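# Unload three sand cores from the mould onto plywood

## Task

Lift three sand cores out of the mould and set them down lying on the plywood boards next to it, then release them: the long core with the rounded nose, plus the two upright bladed cores in the mould half on the robot's right side. The remaining two cores must still be standing in the mould at the end.

## Robot and tools

Robot: two 6-joint arms, left_arm and right_arm, each ending in a two-finger parallel gripper with a wrist camera on a cable. Every joint row lists both arms: waist, shoulder, elbow, wrist pitch, wrist yaw, wrist roll, then the gripper opening for left_arm, and the same seven for right_arm, 14 plain numbers in total. Joint values are absolute target angles in radians, the same kind printed under Joint positions, never offsets. Stated ranges per arm: waist -2.618 to 3.054, shoulder 0.000 to 3.142, elbow 0.000 to 3.142, wrist pitch -1.571 to 1.571, wrist yaw -1.571 to 1.571, wrist roll -2.094 to 2.094. The true ends may differ by up to 0.059 rad; a target more than 0.059 beyond a stated end and further out than the present angle gets the call refused, and a clipped joint is reported as "joint sent to its limit". Opening runs from -1 (shut) to +1 (fully open, pads 0.094 m apart).

Frame: the scene frame, origin at table-top height midway between the nominal bases, +x out over the table, +z up, left_arm toward +y (arm names do not match image sides). Measured bases: left_arm at (-0.041, +0.329, +0.029) m, right_arm at (-0.052, -0.233, +0.005) m, each yawed very slightly. Gripper fingers point along its +z and close along its y; end_effector_position is the point between the pads, roughly 1 cm short of the tips. Printed hand poses can be a few cm off, worse at full stretch.

Tools:
- execute_actions(actions, cameras): actions is a list of actions; each action is a list of up to 15 rows, one row per 1/30 s step; a short action repeats its final row until 15 steps pass. Images come back only for an empty actions list or when cameras names them (["all"], a list of names, or [] for none).
- move(target, speed, blend, opening_speed, grip_force, blocking, cameras): target is one 14-number row or a list of up to 15 rows, all absolute joint angles, shared within 10 s. All joints travel in lockstep, so hands follow curves, and nothing is avoided automatically. speed is rad/s for the joint with the longest way, 0.01 to 12.57, default 0.5 (one value or one per target). blend in rad rounds corners between listed targets; 0 means stop at each. opening_speed (0.2 or more, scale units per second) ramps the fingers gradually. grip_force sets the per-pad force cap in newtons, 10 to 50, one value or one per arm; it persists, and low values close slowly. blocking=false returns after about 0.5 s while motion continues; a new move then takes over. The result adds a move: line such as done, off_target, moving, held or fault, possibly naming arms, plus limits=held if steps were withheld. done does not prove contact or its absence.
- wait(seconds 0 to 10, cameras): lets time pass holding commands; a running move keeps going.
- stop(cameras): brakes the current move; braking needs distance.
- zoom_image(camera, region): region [x0, y0, x1, y1] in pixels of that camera's newest image, at most 504 by 504. Cameras: cam_head_left, cam_head_right, cam_high, cam_low, cam_left_wrist, cam_right_wrist, all 896x504.
- read_manual(section): licence texts only.
- finished_scene(scene): integer 1 to 2, the current scene's number; ends it irreversibly, so call nothing after it in that reply.

Results: Joint positions and Joint velocities per arm (rad, rad/s, then pad gap in m); Joint targets, the angles currently driven toward; Tool commands; grip_measured on the opening scale (may read a few mm wide when empty, narrower than a squeezed part); end effector position and quaternion; joint torques (include arm weight, offsets and noise; joints 1 to 3 wrap at ±28 N m); step readings for execute_actions. "joint command not followed" means the clearance check altered some steps. Each step, waist/shoulder/elbow targets stay within 0.339 rad of measured and wrist joints within 2.2; a target moving the hand more than 200 mm is scaled back, so long motions need several actions. To keep a joint still resend its Joint targets value; to leave a gripper alone resend its current command (0 is a real command).

Gripping: squeeze rises about 1 N per 0.001 below first contact, then jumps to the cap; close gently with opening_speed on fragile sand cores. Release by commanding an opening well above grip_measured.

Avoid: dropping cores or releasing them while moving, slamming or hard pushes, anything leaving the table, the arms touching or one gripper closing on the other's fingers, cable strain against objects, fixtures or the table, faults and arm stops. Holding loads or stretched poses heats motors: MOTOR HOT at 75 °C, at 90 °C an OVER-TEMPERATURE FAULT folds and disables that arm. Loose objects may be nudged occasionally; thinking time lets the scene run on.

Each tool is called after "Request:" as name(argument=value, ...) on one line, values as JSON.

## Session

Request:
move(target=[-0.4, 1.1, 0.9, -0.6, 0, 0, 1, 0.25, 1.5, 1.35, -0.3, 0, 0, 1], speed=0.8, cameras=["all"])

Scene clock: 1.97 s.
left_arm: end_effector_position=(+0.2522, +0.1972, +0.1999) grip_measured=+1.000 end_effector_quat_wxyz=(+0.362, +0.189, +0.910, -0.075) | right_arm: end_effector_position=(+0.4119, -0.1397, +0.2862) grip_measured=+1.000 end_effector_quat_wxyz=(+0.521, -0.078, +0.848, +0.051)
Joint positions: left_arm=[-0.405 1.095 0.868 -0.588 -0.014 -0.014 0.094] | right_arm=[0.254 1.495 1.32 -0.294 0.013 0.013 0.094]
Joint torques (N m): left_arm=[0.43 -2.5 11.37 1.57 0.26 0.14] | right_arm=[-0.24 -7.2 9.24 1.82 -0.2 -0.15]
Motor temperatures (°C): left_arm=[23 37 39 30 22 22 25] | right_arm=[25 32 31 31 21 24 21]
Heat: left arm: 39 °C; right arm: 32 °C.
Joint targets: left_arm=[-0.400 1.100 0.900 -0.600 0.000 0.000] | right_arm=[0.250 1.500 1.350 -0.300 0.000 0.000]
move: done

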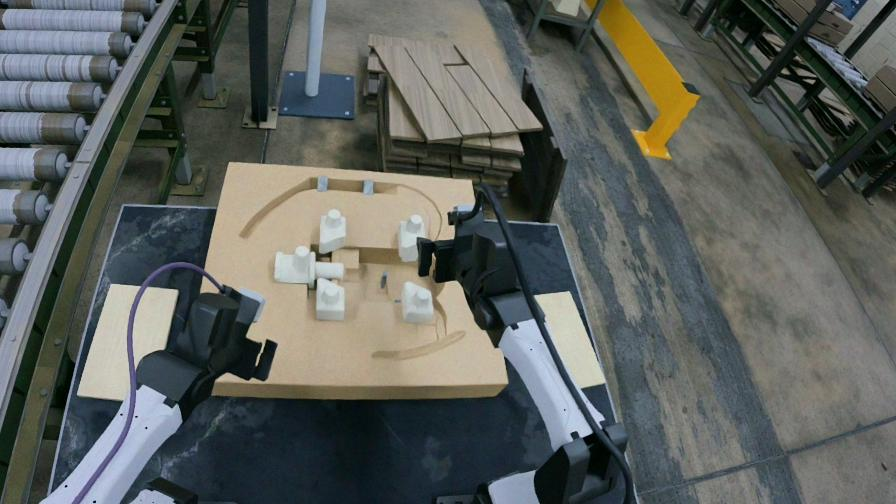

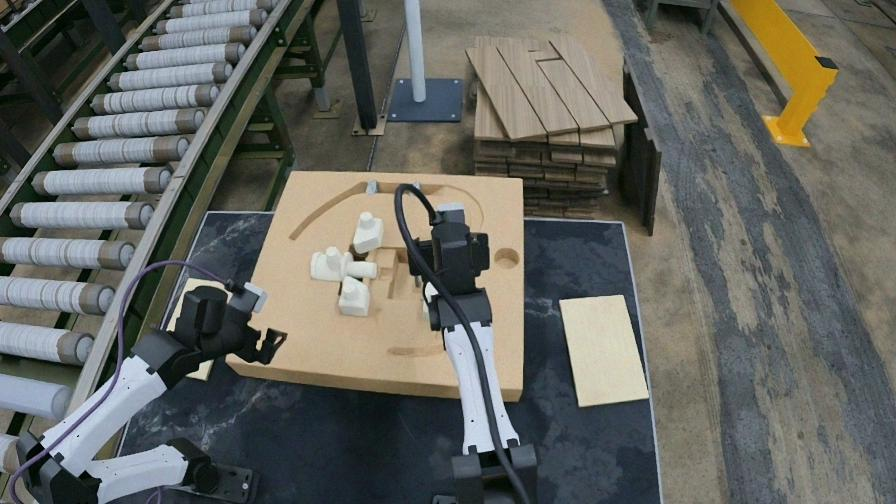

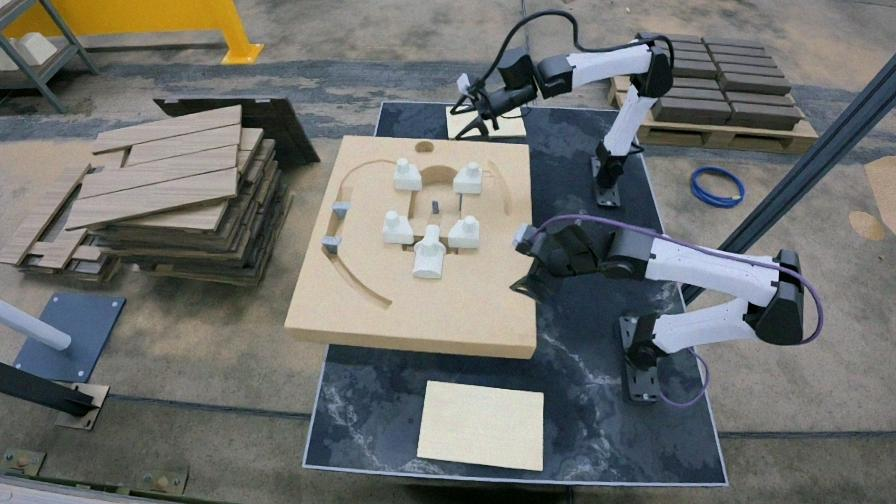

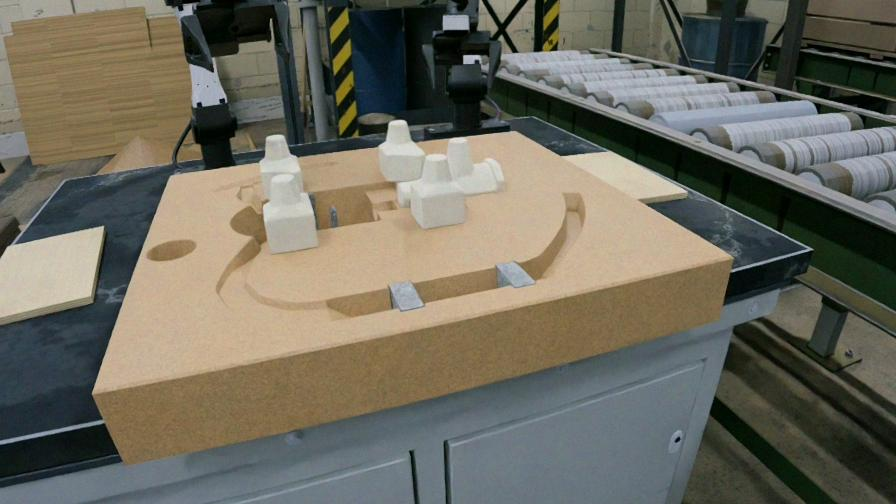

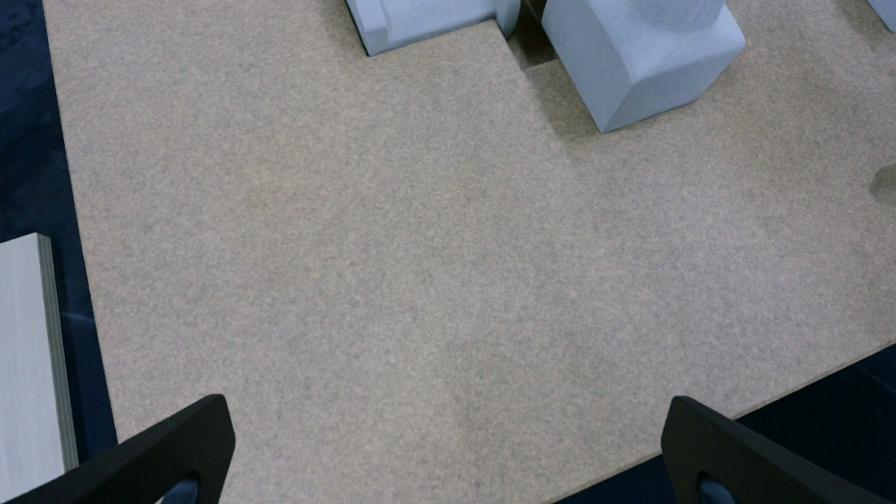

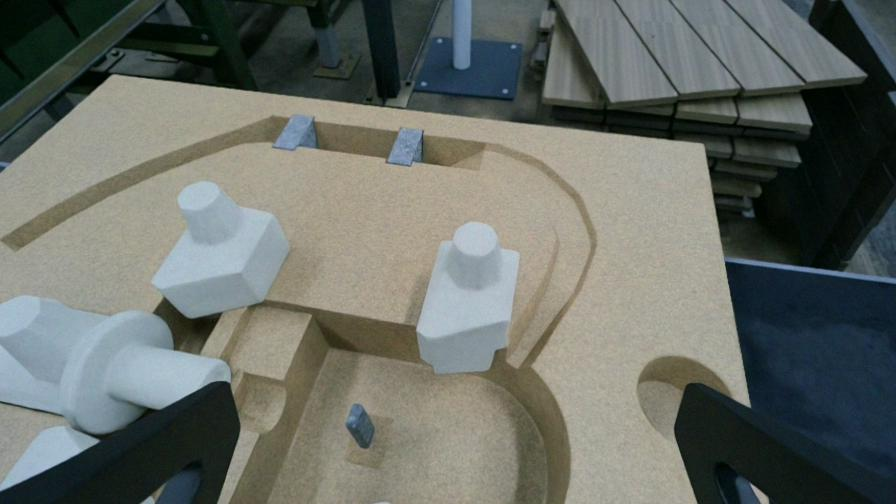

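Request:
move(target=[-0.4, 1.1, 0.9, -0.6, 0, 0, 1, 0.38, 1.3, 1.1, -0.42, 0, 0, 1], speed=0.8, cameras=["cam_right_wrist"])

Scene clock: 12.67 s.
left_arm: end_effector_position=(+0.2521, +0.1971, +0.1998) grip_measured=+1.000 end_effector_quat_wxyz=(+0.361, +0.189, +0.910, -0.075) | right_arm: end_effector_position=(+0.3349, -0.1040, +0.2366) grip_measured=+1.000 end_effector_quat_wxyz=(+0.450, -0.138, +0.880, +0.073)
Joint positions: left_arm=[-0.405 1.095 0.868 -0.589 -0.014 -0.014 0.094] | right_arm=[0.376 1.319 1.108 -0.414 0.009 0.012 0.094]
Joint torques (N m): left_arm=[0.44 -2.5 11.4 1.59 0.23 0.14] | right_arm=[0.62 -7.8 6.24 1.69 -0.08 -0.21]
Heat: left arm: 42 °C; right arm: 35 °C.
Joint targets: left_arm=[-0.400 1.100 0.900 -0.600 0.000 0.000] | right_arm=[0.380 1.300 1.100 -0.420 0.000 0.000]
move: done
Images, in order (width x height): cam_right_wrist 896x504.

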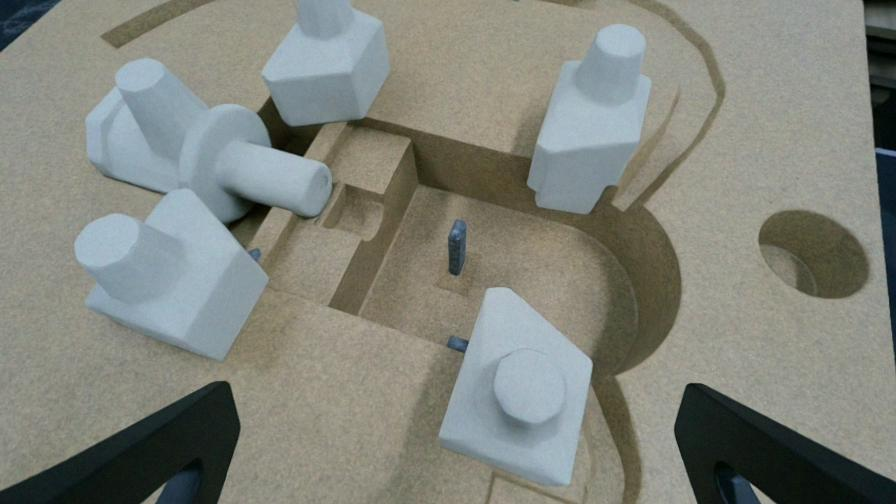

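Request:
move(target=[-0.4, 1.1, 0.9, -0.6, 0, 0, 1, 0.302, 1.33, 0.77, 0.28, 0, 0, 1], speed=0.8, cameras=["cam_right_wrist"])

Scene clock: 28.50 s.
left_arm: end_effector_position=(+0.2521, +0.1971, +0.1998) grip_measured=+1.000 end_effector_quat_wxyz=(+0.361, +0.189, +0.910, -0.075) | right_arm: end_effector_position=(+0.3678, -0.1243, +0.2304) grip_measured=+1.000 end_effector_quat_wxyz=(+0.596, -0.096, +0.794, +0.077)
Joint positions: left_arm=[-0.405 1.095 0.868 -0.589 -0.014 -0.014 0.094] | right_arm=[0.308 1.319 0.778 0.259 0.009 0.012 0.094]
Joint torques (N m): left_arm=[0.49 -2.54 11.37 1.59 0.23 0.13] | right_arm=[-0.21 -4.59 6.22 2.19 -0.11 -0.17]
Motor temperatures (°C): left_arm=[23 37 46 33 22 22 25] | right_arm=[25 33 35 35 21 24 21]
Heat: left arm: 46 °C; right arm: 35 °C.
Joint targets: left_arm=[-0.400 1.100 0.900 -0.600 0.000 0.000] | right_arm=[0.302 1.330 0.770 0.280 0.000 0.000]
move: done
Images, in order (width x height): cam_right_wrist 896x504.

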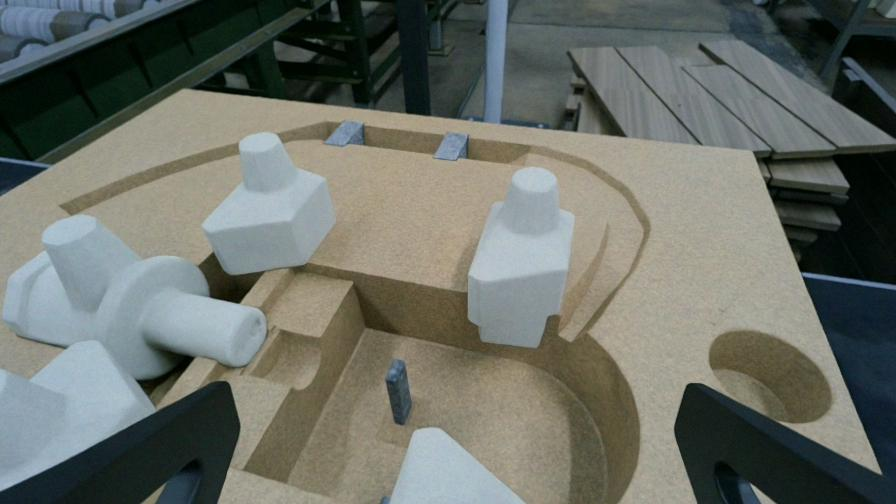

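Request:
move(target=[-0.4, 1.1, 0.9, -0.6, 0, 0, 1, 0.302, 1.468, 0.612, 0.555, 0, 0, 1], speed=0.5, cameras=["cam_right_wrist"])

Scene clock: 33.53 s.
left_arm: end_effector_position=(+0.2521, +0.1971, +0.1998) grip_measured=+1.000 end_effector_quat_wxyz=(+0.361, +0.189, +0.910, -0.075) | right_arm: end_effector_position=(+0.3694, -0.1238, +0.1626) grip_measured=+1.000 end_effector_quat_wxyz=(+0.585, -0.097, +0.802, +0.076)
Joint positions: left_arm=[-0.405 1.095 0.868 -0.589 -0.014 -0.014 0.094] | right_arm=[0.308 1.46 0.617 0.535 0.009 0.011 0.094]
Joint torques (N m): left_arm=[0.46 -2.52 11.37 1.58 0.22 0.14] | right_arm=[-0.28 -5.74 5.9 2.09 -0.11 -0.14]
Heat: left arm: 47 °C; right arm: 36 °C.
Joint targets: left_arm=[-0.400 1.100 0.900 -0.600 0.000 0.000] | right_arm=[0.302 1.468 0.612 0.555 0.000 0.000]
move: done
Images, in order (width x height): cam_right_wrist 896x504.

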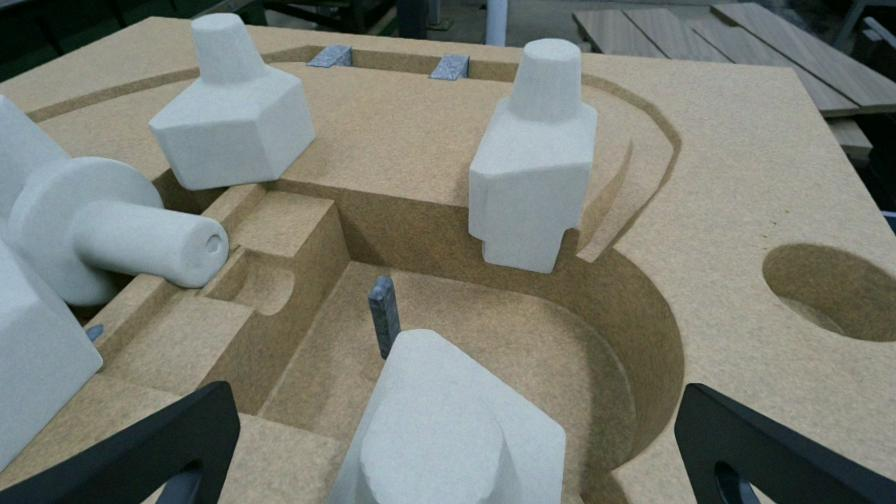

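Request:
move(target=[[-0.4, 1.1, 0.9, -0.6, 0, 0, 1, 0.313, 1.49, 0.587, 0.605, 0, 0, 1],[-0.4, 1.1, 0.9, -0.6, 0, 0, 1, 0.313, 1.49, 0.587, 0.605, 0, 0, -0.9]], speed=0.5, opening_speed=1.5, cameras=["cam_right_wrist"])

Request:
move(target=[[-0.4, 1.1, 0.9, -0.6, 0, 0, 1, 0.313, 1.45, 0.615, 0.66, 0, 0, -0.9],[-0.4, 1.1, 0.9, -0.6, 0, 0, 1, 0.313, 1.35, 0.705, 0.50, 0, 0, -0.9],[-0.4, 1.1, 0.9, -0.6, 0, 0, 1, 0.313, 1.24, 1.0, 0.11, 0, 0, -0.9]], speed=[0.2,0.25,0.4], blend=0.05, cameras=["cam_right_wrist","cam_low"])

Scene clock: 43.43 s.
left_arm: end_effector_position=(+0.2521, +0.1971, +0.1998) grip_measured=+1.000 end_effector_quat_wxyz=(+0.361, +0.189, +0.910, -0.075) | right_arm: end_effector_position=(+0.3684, -0.1219, +0.1569) grip_measured=-0.312 end_effector_quat_wxyz=(+0.589, -0.099, +0.798, +0.079)
Joint positions: left_arm=[-0.405 1.095 0.868 -0.589 -0.014 -0.014 0.094] | right_arm=[0.311 1.479 0.595 0.586 0.005 0.01 0.032]
Joint torques (N m): left_arm=[0.43 -2.44 11.34 1.59 0.22 0.14] | right_arm=[0.64 -5.38 5.46 2.08 -0.09 -0.15]
Heat: left arm: 48 °C; right arm: 38 °C.
Joint targets: left_arm=[-0.400 1.100 0.900 -0.600 0.000 0.000] | right_arm=[0.313 1.490 0.587 0.605 0.000 0.000]
move: done
Images, in order (width x height): cam_right_wrist 896x504.

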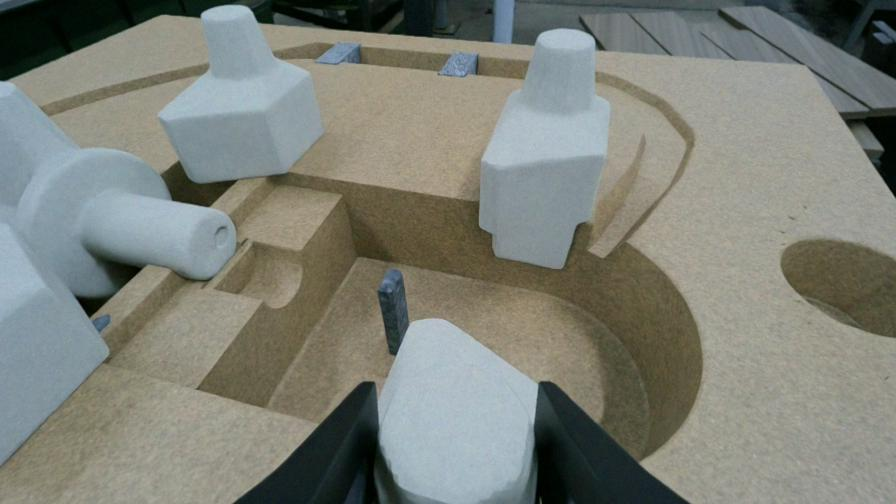

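Scene clock: 46.07 s.
left_arm: end_effector_position=(+0.2521, +0.1971, +0.1998) grip_measured=+1.000 end_effector_quat_wxyz=(+0.361, +0.189, +0.910, -0.075) | right_arm: end_effector_position=(+0.3667, -0.1223, +0.2833) grip_measured=-0.312 end_effector_quat_wxyz=(+0.598, -0.098, +0.792, +0.080)
Joint positions: left_arm=[-0.405 1.095 0.868 -0.589 -0.014 -0.014 0.094] | right_arm=[0.311 1.273 0.954 0.043 0.005 0.01 0.032]
Joint torques (N m): left_arm=[0.42 -2.47 11.34 1.59 0.21 0.14] | right_arm=[0.5 -8.8 10.54 2.47 -0.09 -0.19]
Heat: left arm: 48 °C; right arm: 39 °C.
Joint targets: left_arm=[-0.400 1.100 0.900 -0.600 0.000 0.000] | right_arm=[0.313 1.240 1.000 0.110 0.000 0.000]
move: off_target (right_arm); blend cut to 0.0275 rad at target 1; right_arm: the wrist pitch is farthest, 0.067 rad from its target
Images, in order (width x height): cam_low 896x504, cam_right_wrist 896x504.

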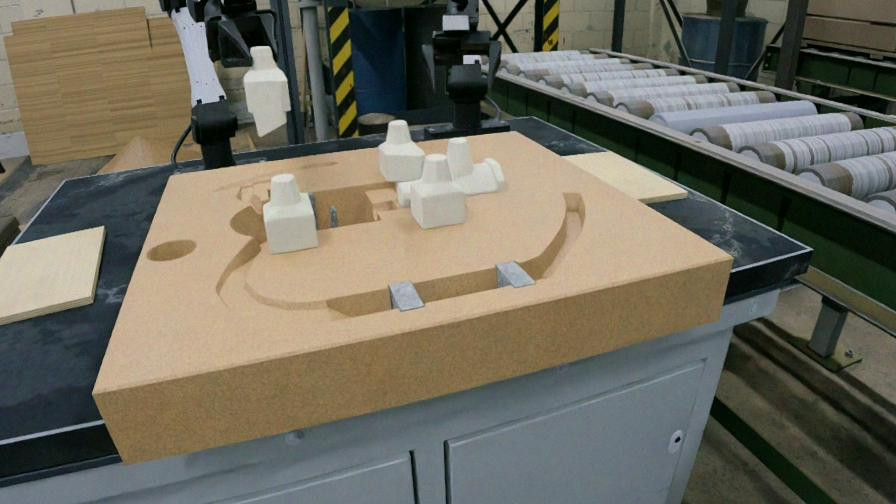

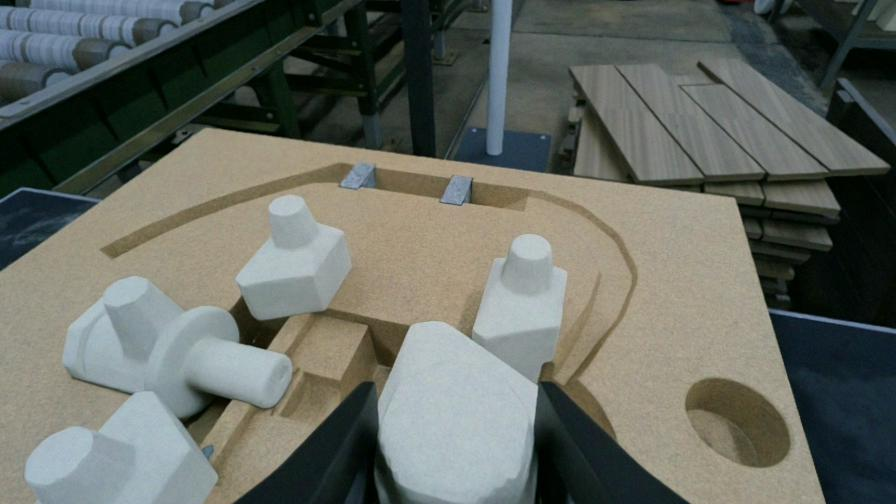

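Request:
move(target=[[-0.4, 1.1, 0.9, -0.6, 0, 0, 1, -0.576, 1.65, 1.35, 0.15, 0, 1.66, -0.9],[-0.4, 1.1, 0.9, -0.6, 0, 0, 1, -0.576, 1.926, 0.957, 0.855, 0, 1.66, -0.9],[-0.4, 1.1, 0.9, -0.6, 0, 0, 1, -0.576, 2.135, 0.91, 1.09, 0, 1.66, -0.9]], speed=[0.8,0.7,0.4], blend=0.1, cameras=["cam_right_wrist","cam_low","cam_high","cam_head_right"])

Request:
zoom_image(camera="cam_high", region=[400, 40, 600, 160])

Scene clock: 111.17 s.
left_arm: end_effector_position=(+0.2521, +0.1971, +0.1998) grip_measured=+1.000 end_effector_quat_wxyz=(+0.361, +0.189, +0.910, -0.075) | right_arm: end_effector_position=(+0.3846, -0.5498, +0.0663) grip_measured=-0.312 end_effector_quat_wxyz=(+0.536, +0.717, +0.333, +0.297)
Joint positions: left_arm=[-0.405 1.095 0.868 -0.589 -0.014 -0.014 0.094] | right_arm=[-0.577 2.142 0.9 0.989 0.002 1.642 0.032]
Joint torques (N m): left_arm=[0.43 -2.61 11.41 1.6 0.21 0.15] | right_arm=[0.5 -11.88 5.59 2.79 -0.03 0.08]
Motor temperatures (°C): left_arm=[23 36 52 35 22 22 25] | right_arm=[25 36 44 52 21 24 24]
Heat: left arm: 52 °C; right arm: 52 °C.
Joint targets: left_arm=[-0.400 1.100 0.900 -0.600 0.000 0.000] | right_arm=[-0.576 2.135 0.910 1.090 0.000 1.660]
move: off_target (right_arm); right_arm: the wrist pitch is farthest, 0.101 rad from its target
Images, in order (width x height): cam_head_right 896x504, cam_high 896x504, cam_low 896x504, cam_right_wrist 896x504.

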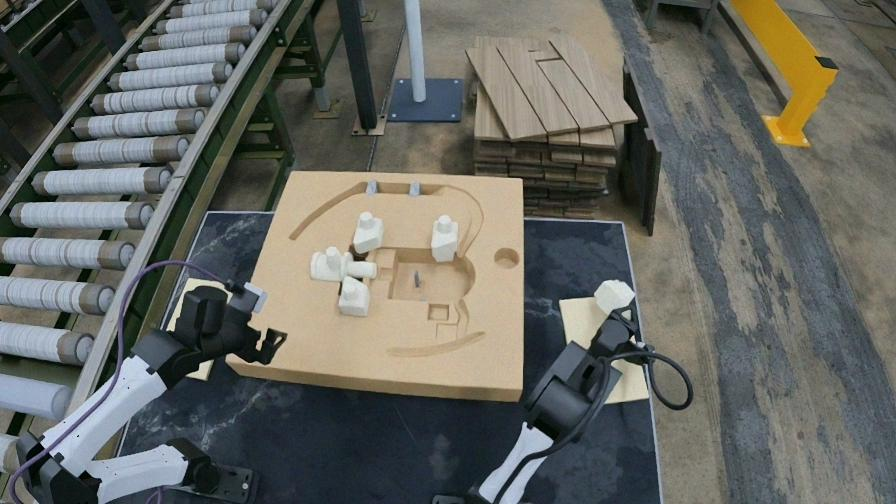

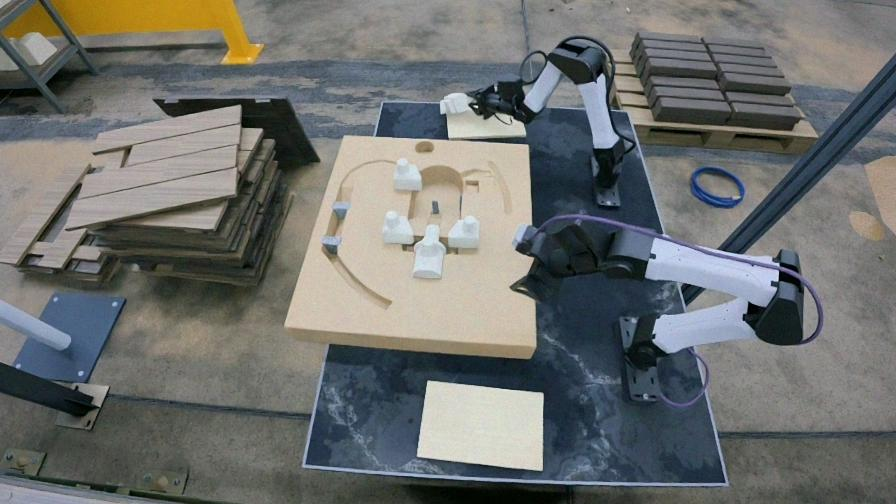

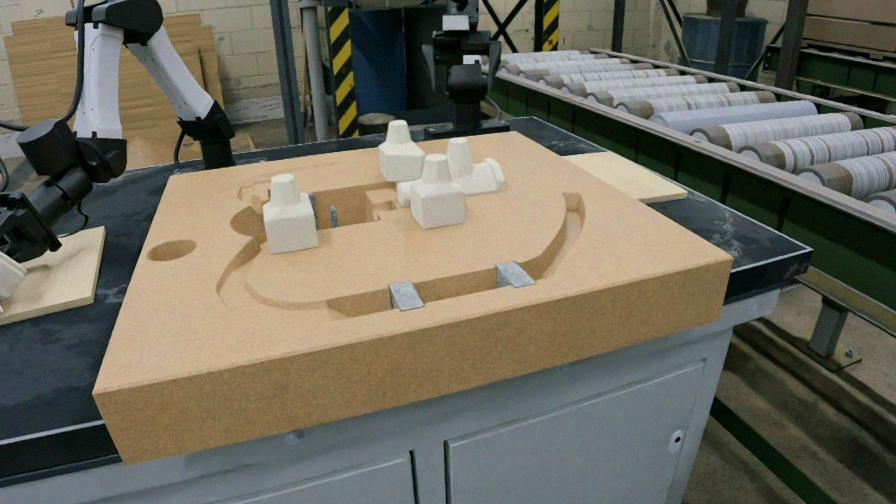

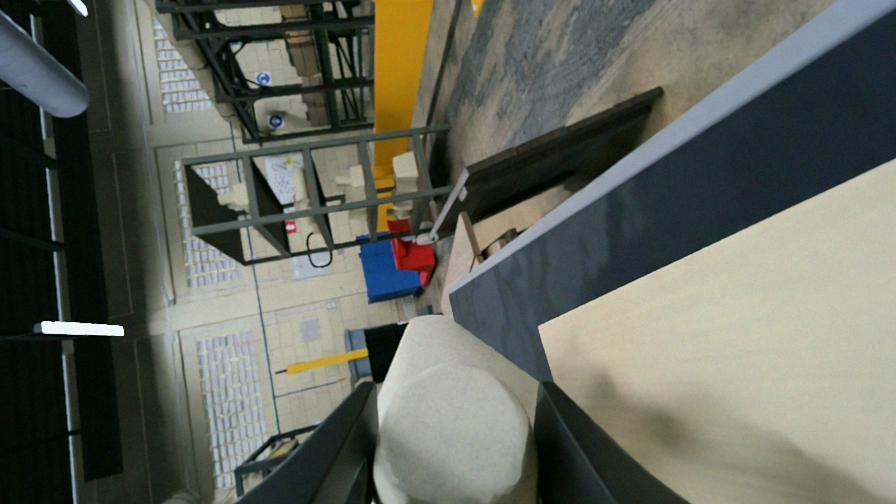

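Scaled by 2.520 from the camera's 896x504 image, which has a finer 1280x720 frame.

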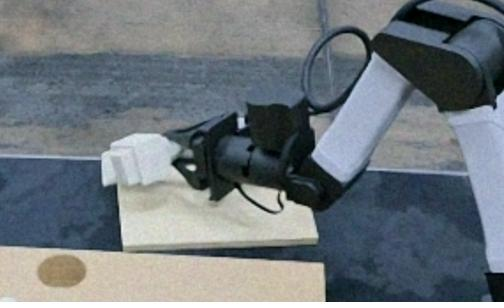

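Request:
move(target=[[-0.4, 1.1, 0.9, -0.6, 0, 0, 1, -0.572, 1.90, 0.98, 0.855, 0, 1.7, -0.9],[-0.4, 1.1, 0.9, -0.6, 0, 0, 1, -0.572, 1.78, 1.28, -0.13, 0, 1.905, -0.9],[-0.4, 1.1, 0.9, -0.6, 0, 0, 1, -0.572, 1.86, 1.20, 0.0, 0, 1.905, -0.9]], speed=[0.5,0.6,0.3], blend=0.08, cameras=["cam_right_wrist","cam_low","cam_high","cam_head_right"])

Request:
zoom_image(camera="cam_head_right", region=[540, 250, 700, 420])

Request:
zoom_image(camera="cam_low", region=[0, 100, 250, 350])

Request:
zoom_image(camera="cam_high", region=[400, 40, 600, 160])

Scene clock: 158.87 s.
left_arm: end_effector_position=(+0.2521, +0.1971, +0.1998) grip_measured=+1.000 end_effector_quat_wxyz=(+0.361, +0.189, +0.910, -0.075) | right_arm: end_effector_position=(+0.3585, -0.5309, +0.0966) grip_measured=-0.312 end_effector_quat_wxyz=(+0.323, +0.872, +0.283, +0.234)
Joint positions: left_arm=[-0.405 1.095 0.868 -0.589 -0.014 -0.014 0.094] | right_arm=[-0.577 1.864 1.192 -0.079 0.002 1.886 0.032]
Joint torques (N m): left_arm=[0.47 -2.51 11.34 1.59 0.22 0.16] | right_arm=[0.88 -11.02 6.95 2.21 -0.02 0.09]
Motor temperatures (°C): left_arm=[23 35 54 36 22 22 25] | right_arm=[25 45 40 58 21 24 24]
Heat: left arm: 54 °C; right arm: 58 °C.
Joint targets: left_arm=[-0.400 1.100 0.900 -0.600 0.000 0.000] | right_arm=[-0.572 1.860 1.200 0.000 0.000 1.905]
move: off_target (right_arm); blend cut to 0.065 rad at target 2; right_arm: the wrist pitch is farthest, 0.079 rad from its target
Images, in order (width x height): cam_head_right 896x504, cam_high 896x504, cam_low 896x504, cam_right_wrist 896x504.

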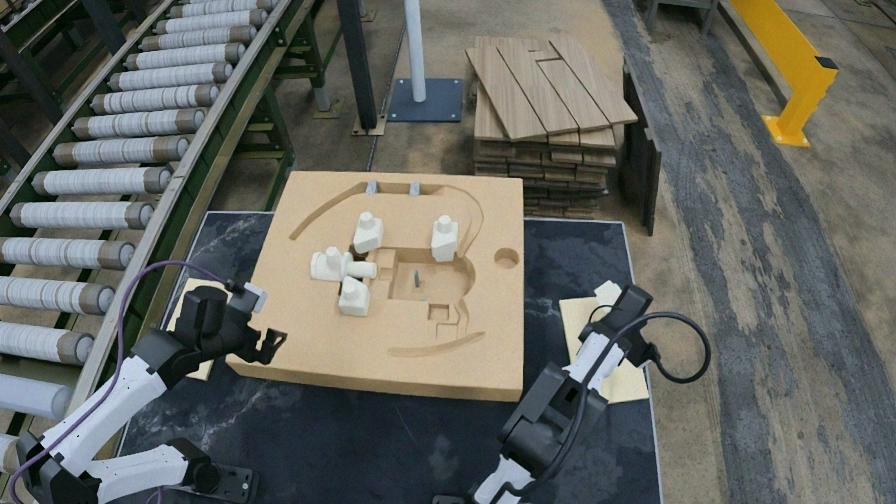

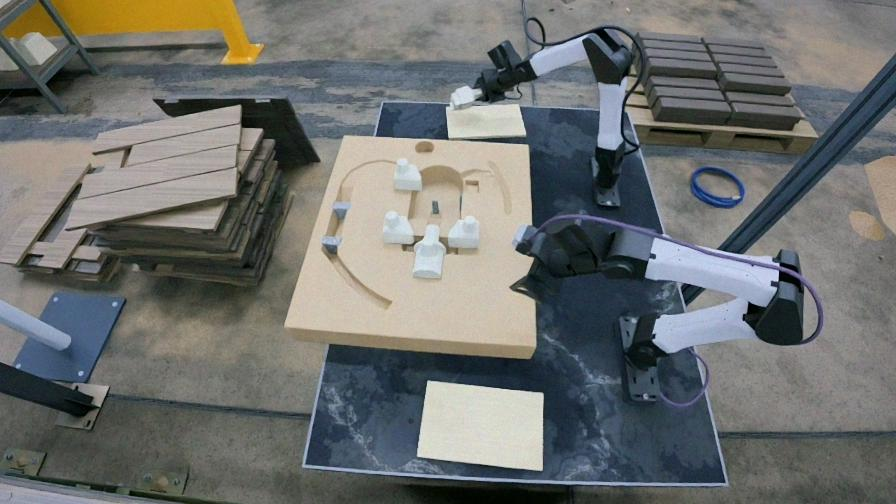

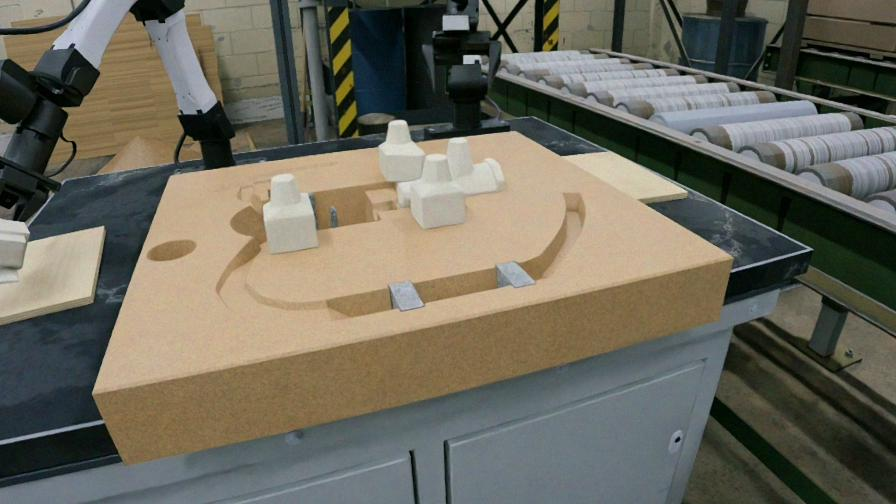

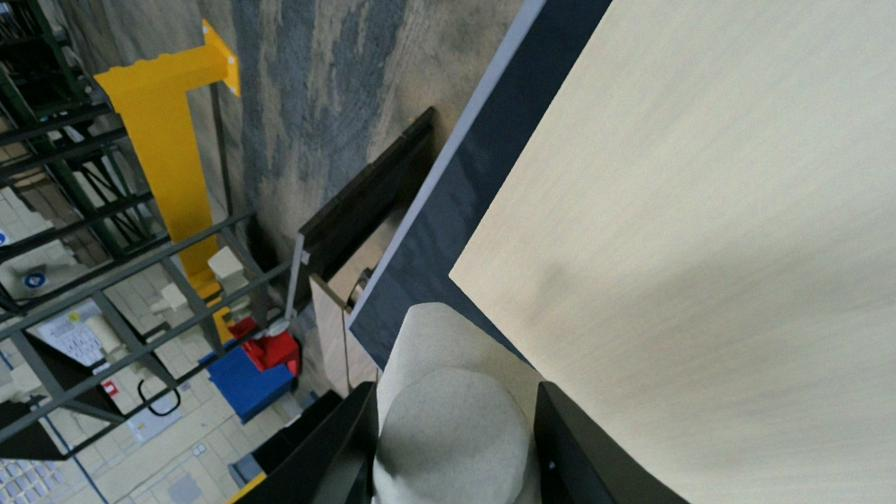

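Scaled by 2.965 from the camera's 896x504 image, which has a finer 1280x720 frame.

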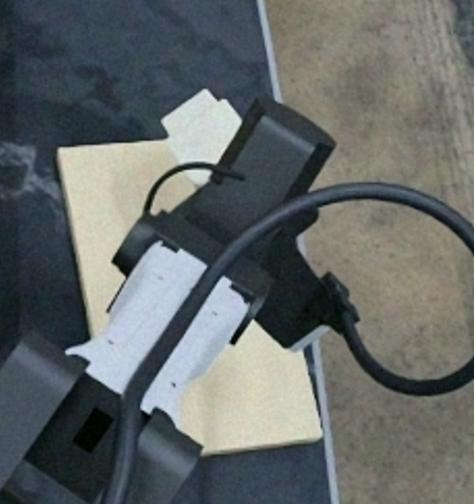

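Scaled by 2.016 from the camera's 896x504 image, which has a finer 1280x720 frame.

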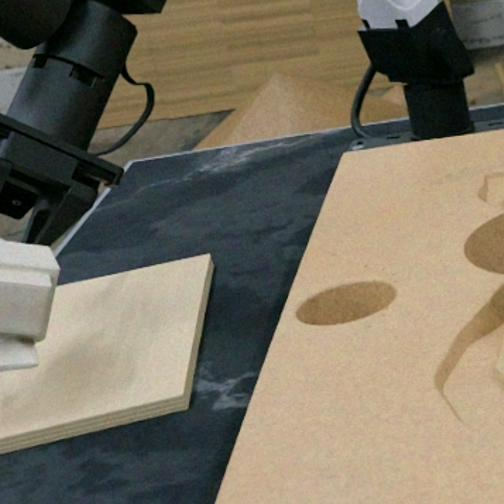

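Scaled by 2.520 from the camera's 896x504 image, which has a finer 1280x720 frame.

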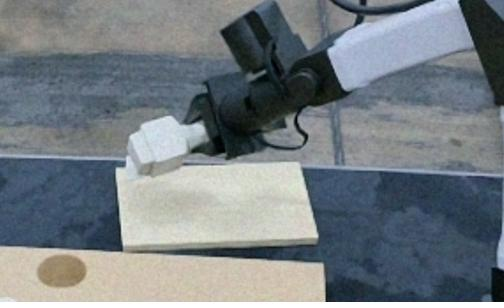

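Request:
move(target=[-0.4, 1.1, 0.9, -0.6, 0, 0, 1, -0.572, 1.888, 1.073, 0.115, 0, 1.905, -0.9], speed=0.25, cameras=["cam_low","cam_high"])

Request:
zoom_image(camera="cam_low", region=[0, 160, 130, 300])

Request:
zoom_image(camera="cam_high", region=[420, 60, 560, 150])

Scene clock: 169.53 s.
left_arm: end_effector_position=(+0.2521, +0.1971, +0.1998) grip_measured=+1.000 end_effector_quat_wxyz=(+0.361, +0.189, +0.910, -0.075) | right_arm: end_effector_position=(+0.3452, -0.5213, +0.0579) grip_measured=-0.312 end_effector_quat_wxyz=(+0.312, +0.878, +0.283, +0.227)
Joint positions: left_arm=[-0.405 1.095 0.868 -0.589 -0.014 -0.014 0.094] | right_arm=[-0.577 1.887 1.069 0.04 0.002 1.89 0.032]
Joint torques (N m): left_arm=[0.46 -2.52 11.37 1.58 0.21 0.13] | right_arm=[0.96 -10.4 6.11 2.18 0.01 0.06]
Heat: left arm: 54 °C; right arm: 54 °C.
Joint targets: left_arm=[-0.400 1.100 0.900 -0.600 0.000 0.000] | right_arm=[-0.572 1.888 1.073 0.115 0.000 1.905]
move: off_target (right_arm); right_arm: the wrist pitch is farthest, 0.075 rad from its target
Images, in order (width x height): cam_high 896x504, cam_low 896x504.

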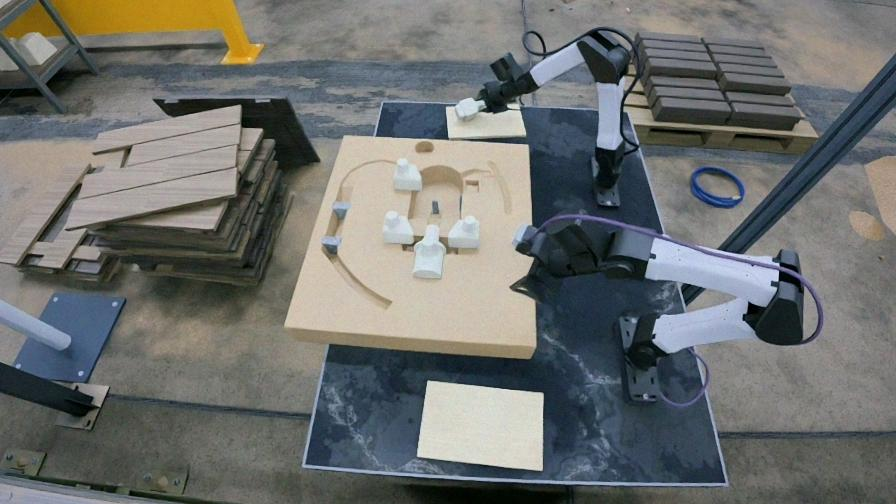

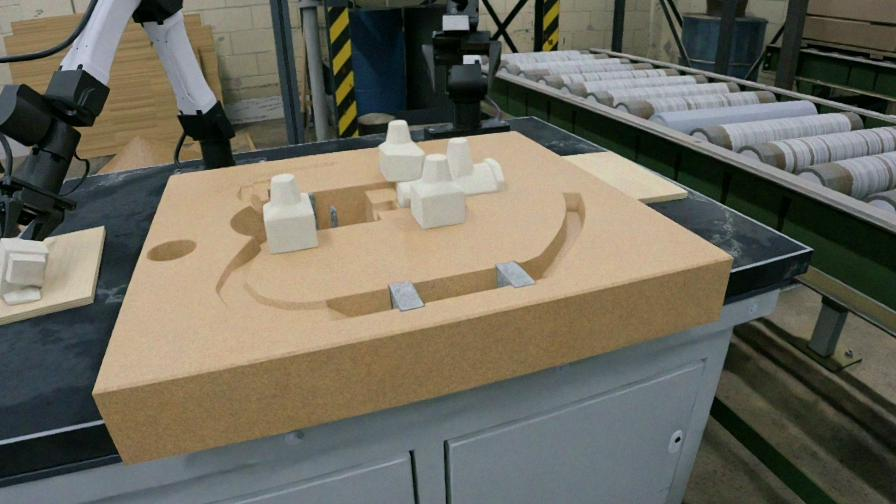

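Scaled by 3.600 from the camera's 896x504 image, which has a finer 1280x720 frame.

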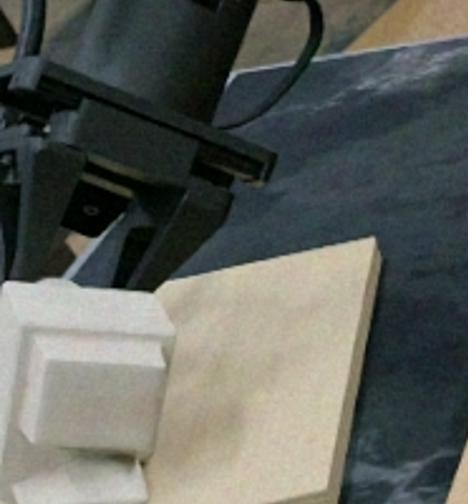

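Scaled by 3.600 from the camera's 896x504 image, which has a finer 1280x720 frame.

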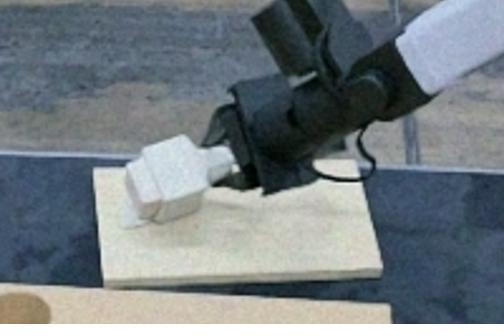

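Request:
move(target=[-0.4, 1.1, 0.9, -0.6, 0, 0, 1, -0.572, 1.91, 1.056, 0.155, 0, 1.905, -0.9], speed=0.12, cameras=["cam_low"])

Request:
zoom_image(camera="cam_low", region=[0, 200, 130, 320])

Scene clock: 175.97 s.
left_arm: end_effector_position=(+0.2521, +0.1971, +0.1998) grip_measured=+1.000 end_effector_quat_wxyz=(+0.361, +0.189, +0.910, -0.075) | right_arm: end_effector_position=(+0.3475, -0.5229, +0.0530) grip_measured=-0.312 end_effector_quat_wxyz=(+0.319, +0.875, +0.282, +0.232)
Joint positions: left_arm=[-0.405 1.095 0.868 -0.589 -0.014 -0.014 0.094] | right_arm=[-0.577 1.904 1.055 0.09 0.002 1.891 0.032]
Joint torques (N m): left_arm=[0.49 -2.48 11.33 1.58 0.22 0.14] | right_arm=[0.73 -9.91 5.97 2.1 0.01 0.06]
Heat: left arm: 54 °C; right arm: 54 °C.
Joint targets: left_arm=[-0.400 1.100 0.900 -0.600 0.000 0.000] | right_arm=[-0.572 1.910 1.056 0.155 0.000 1.905]
move: off_target (right_arm); right_arm: the wrist pitch is farthest, 0.065 rad from its target
Images, in order (width x height): cam_low 896x504.

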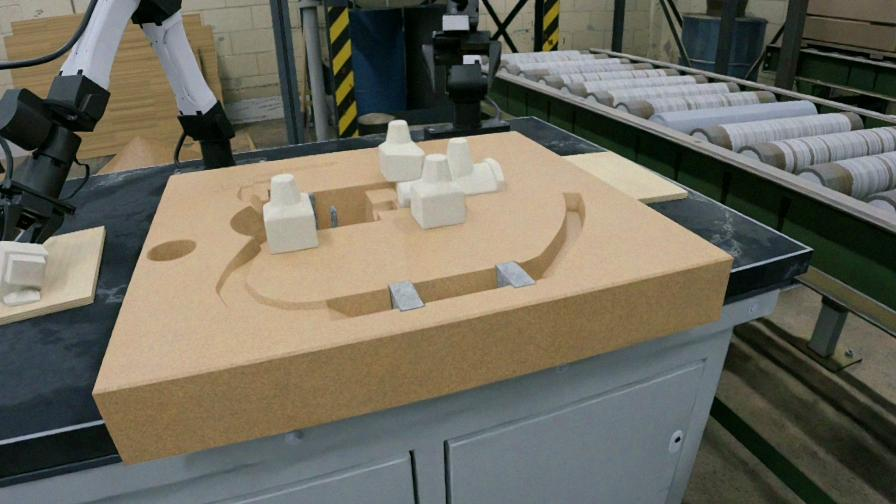

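Scaled by 3.877 from the camera's 896x504 image, which has a finer 1280x720 frame.

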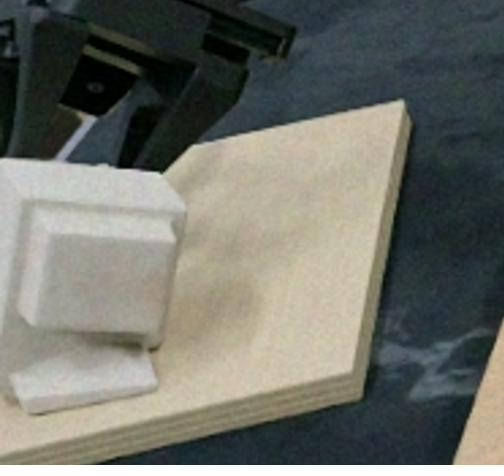

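Request:
move(target=[[-0.4, 1.1, 0.9, -0.6, 0, 0, 1, -0.572, 1.918, 1.05, 0.125, 0, 1.905, -0.9],[-0.4, 1.1, 0.9, -0.6, 0, 0, 1, -0.572, 1.918, 1.05, 0.125, 0, 1.905, -0.1]], speed=0.12, opening_speed=0.4, cameras=["cam_low","cam_right_wrist"])

Request:
zoom_image(camera="cam_low", region=[0, 200, 130, 320])

Scene clock: 183.30 s.
left_arm: end_effector_position=(+0.2521, +0.1971, +0.1998) grip_measured=+1.000 end_effector_quat_wxyz=(+0.361, +0.189, +0.910, -0.075) | right_arm: end_effector_position=(+0.3489, -0.5239, +0.0534) grip_measured=-0.102 end_effector_quat_wxyz=(+0.321, +0.874, +0.278, +0.236)
Joint positions: left_arm=[-0.405 1.095 0.868 -0.589 -0.014 -0.014 0.094] | right_arm=[-0.577 1.907 1.055 0.102 0.002 1.897 0.042]
Joint torques (N m): left_arm=[0.44 -2.51 11.4 1.59 0.21 0.14] | right_arm=[0.73 -9.52 5.55 1.75 0 0]
Heat: left arm: 54 °C; right arm: 54 °C.
Joint targets: left_arm=[-0.400 1.100 0.900 -0.600 0.000 0.000] | right_arm=[-0.572 1.918 1.050 0.125 0.000 1.905]
move: done
Images, in order (width x height): cam_low 896x504, cam_right_wrist 896x504.

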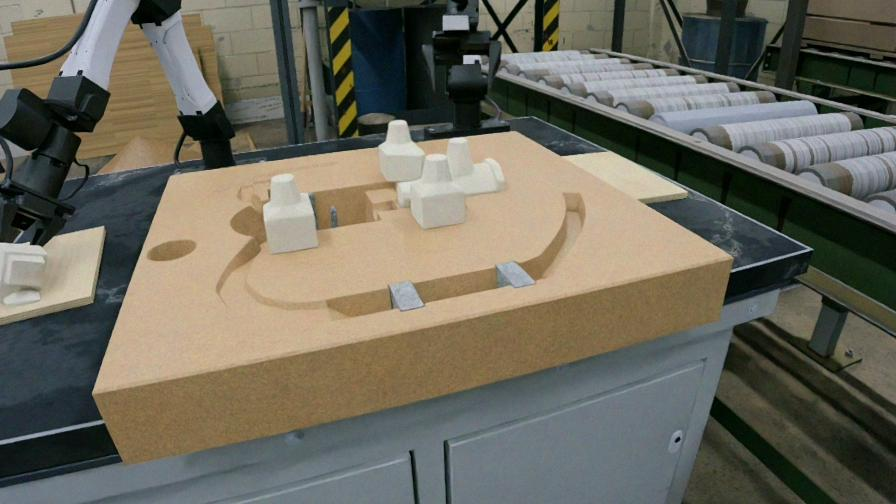

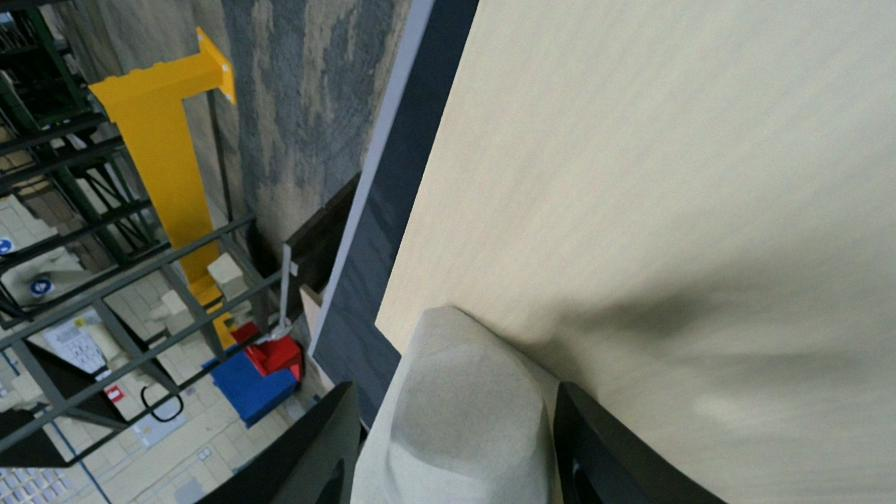

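Scaled by 3.877 from the camera's 896x504 image, which has a finer 1280x720 frame.

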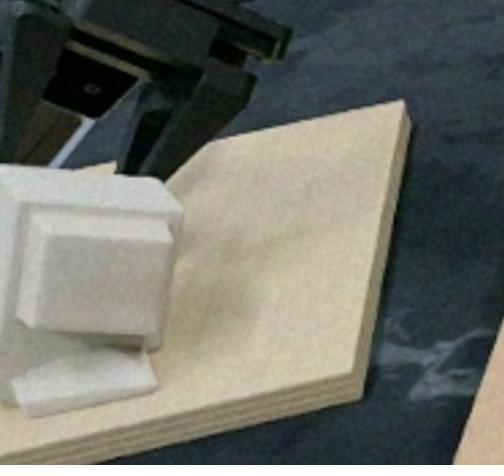

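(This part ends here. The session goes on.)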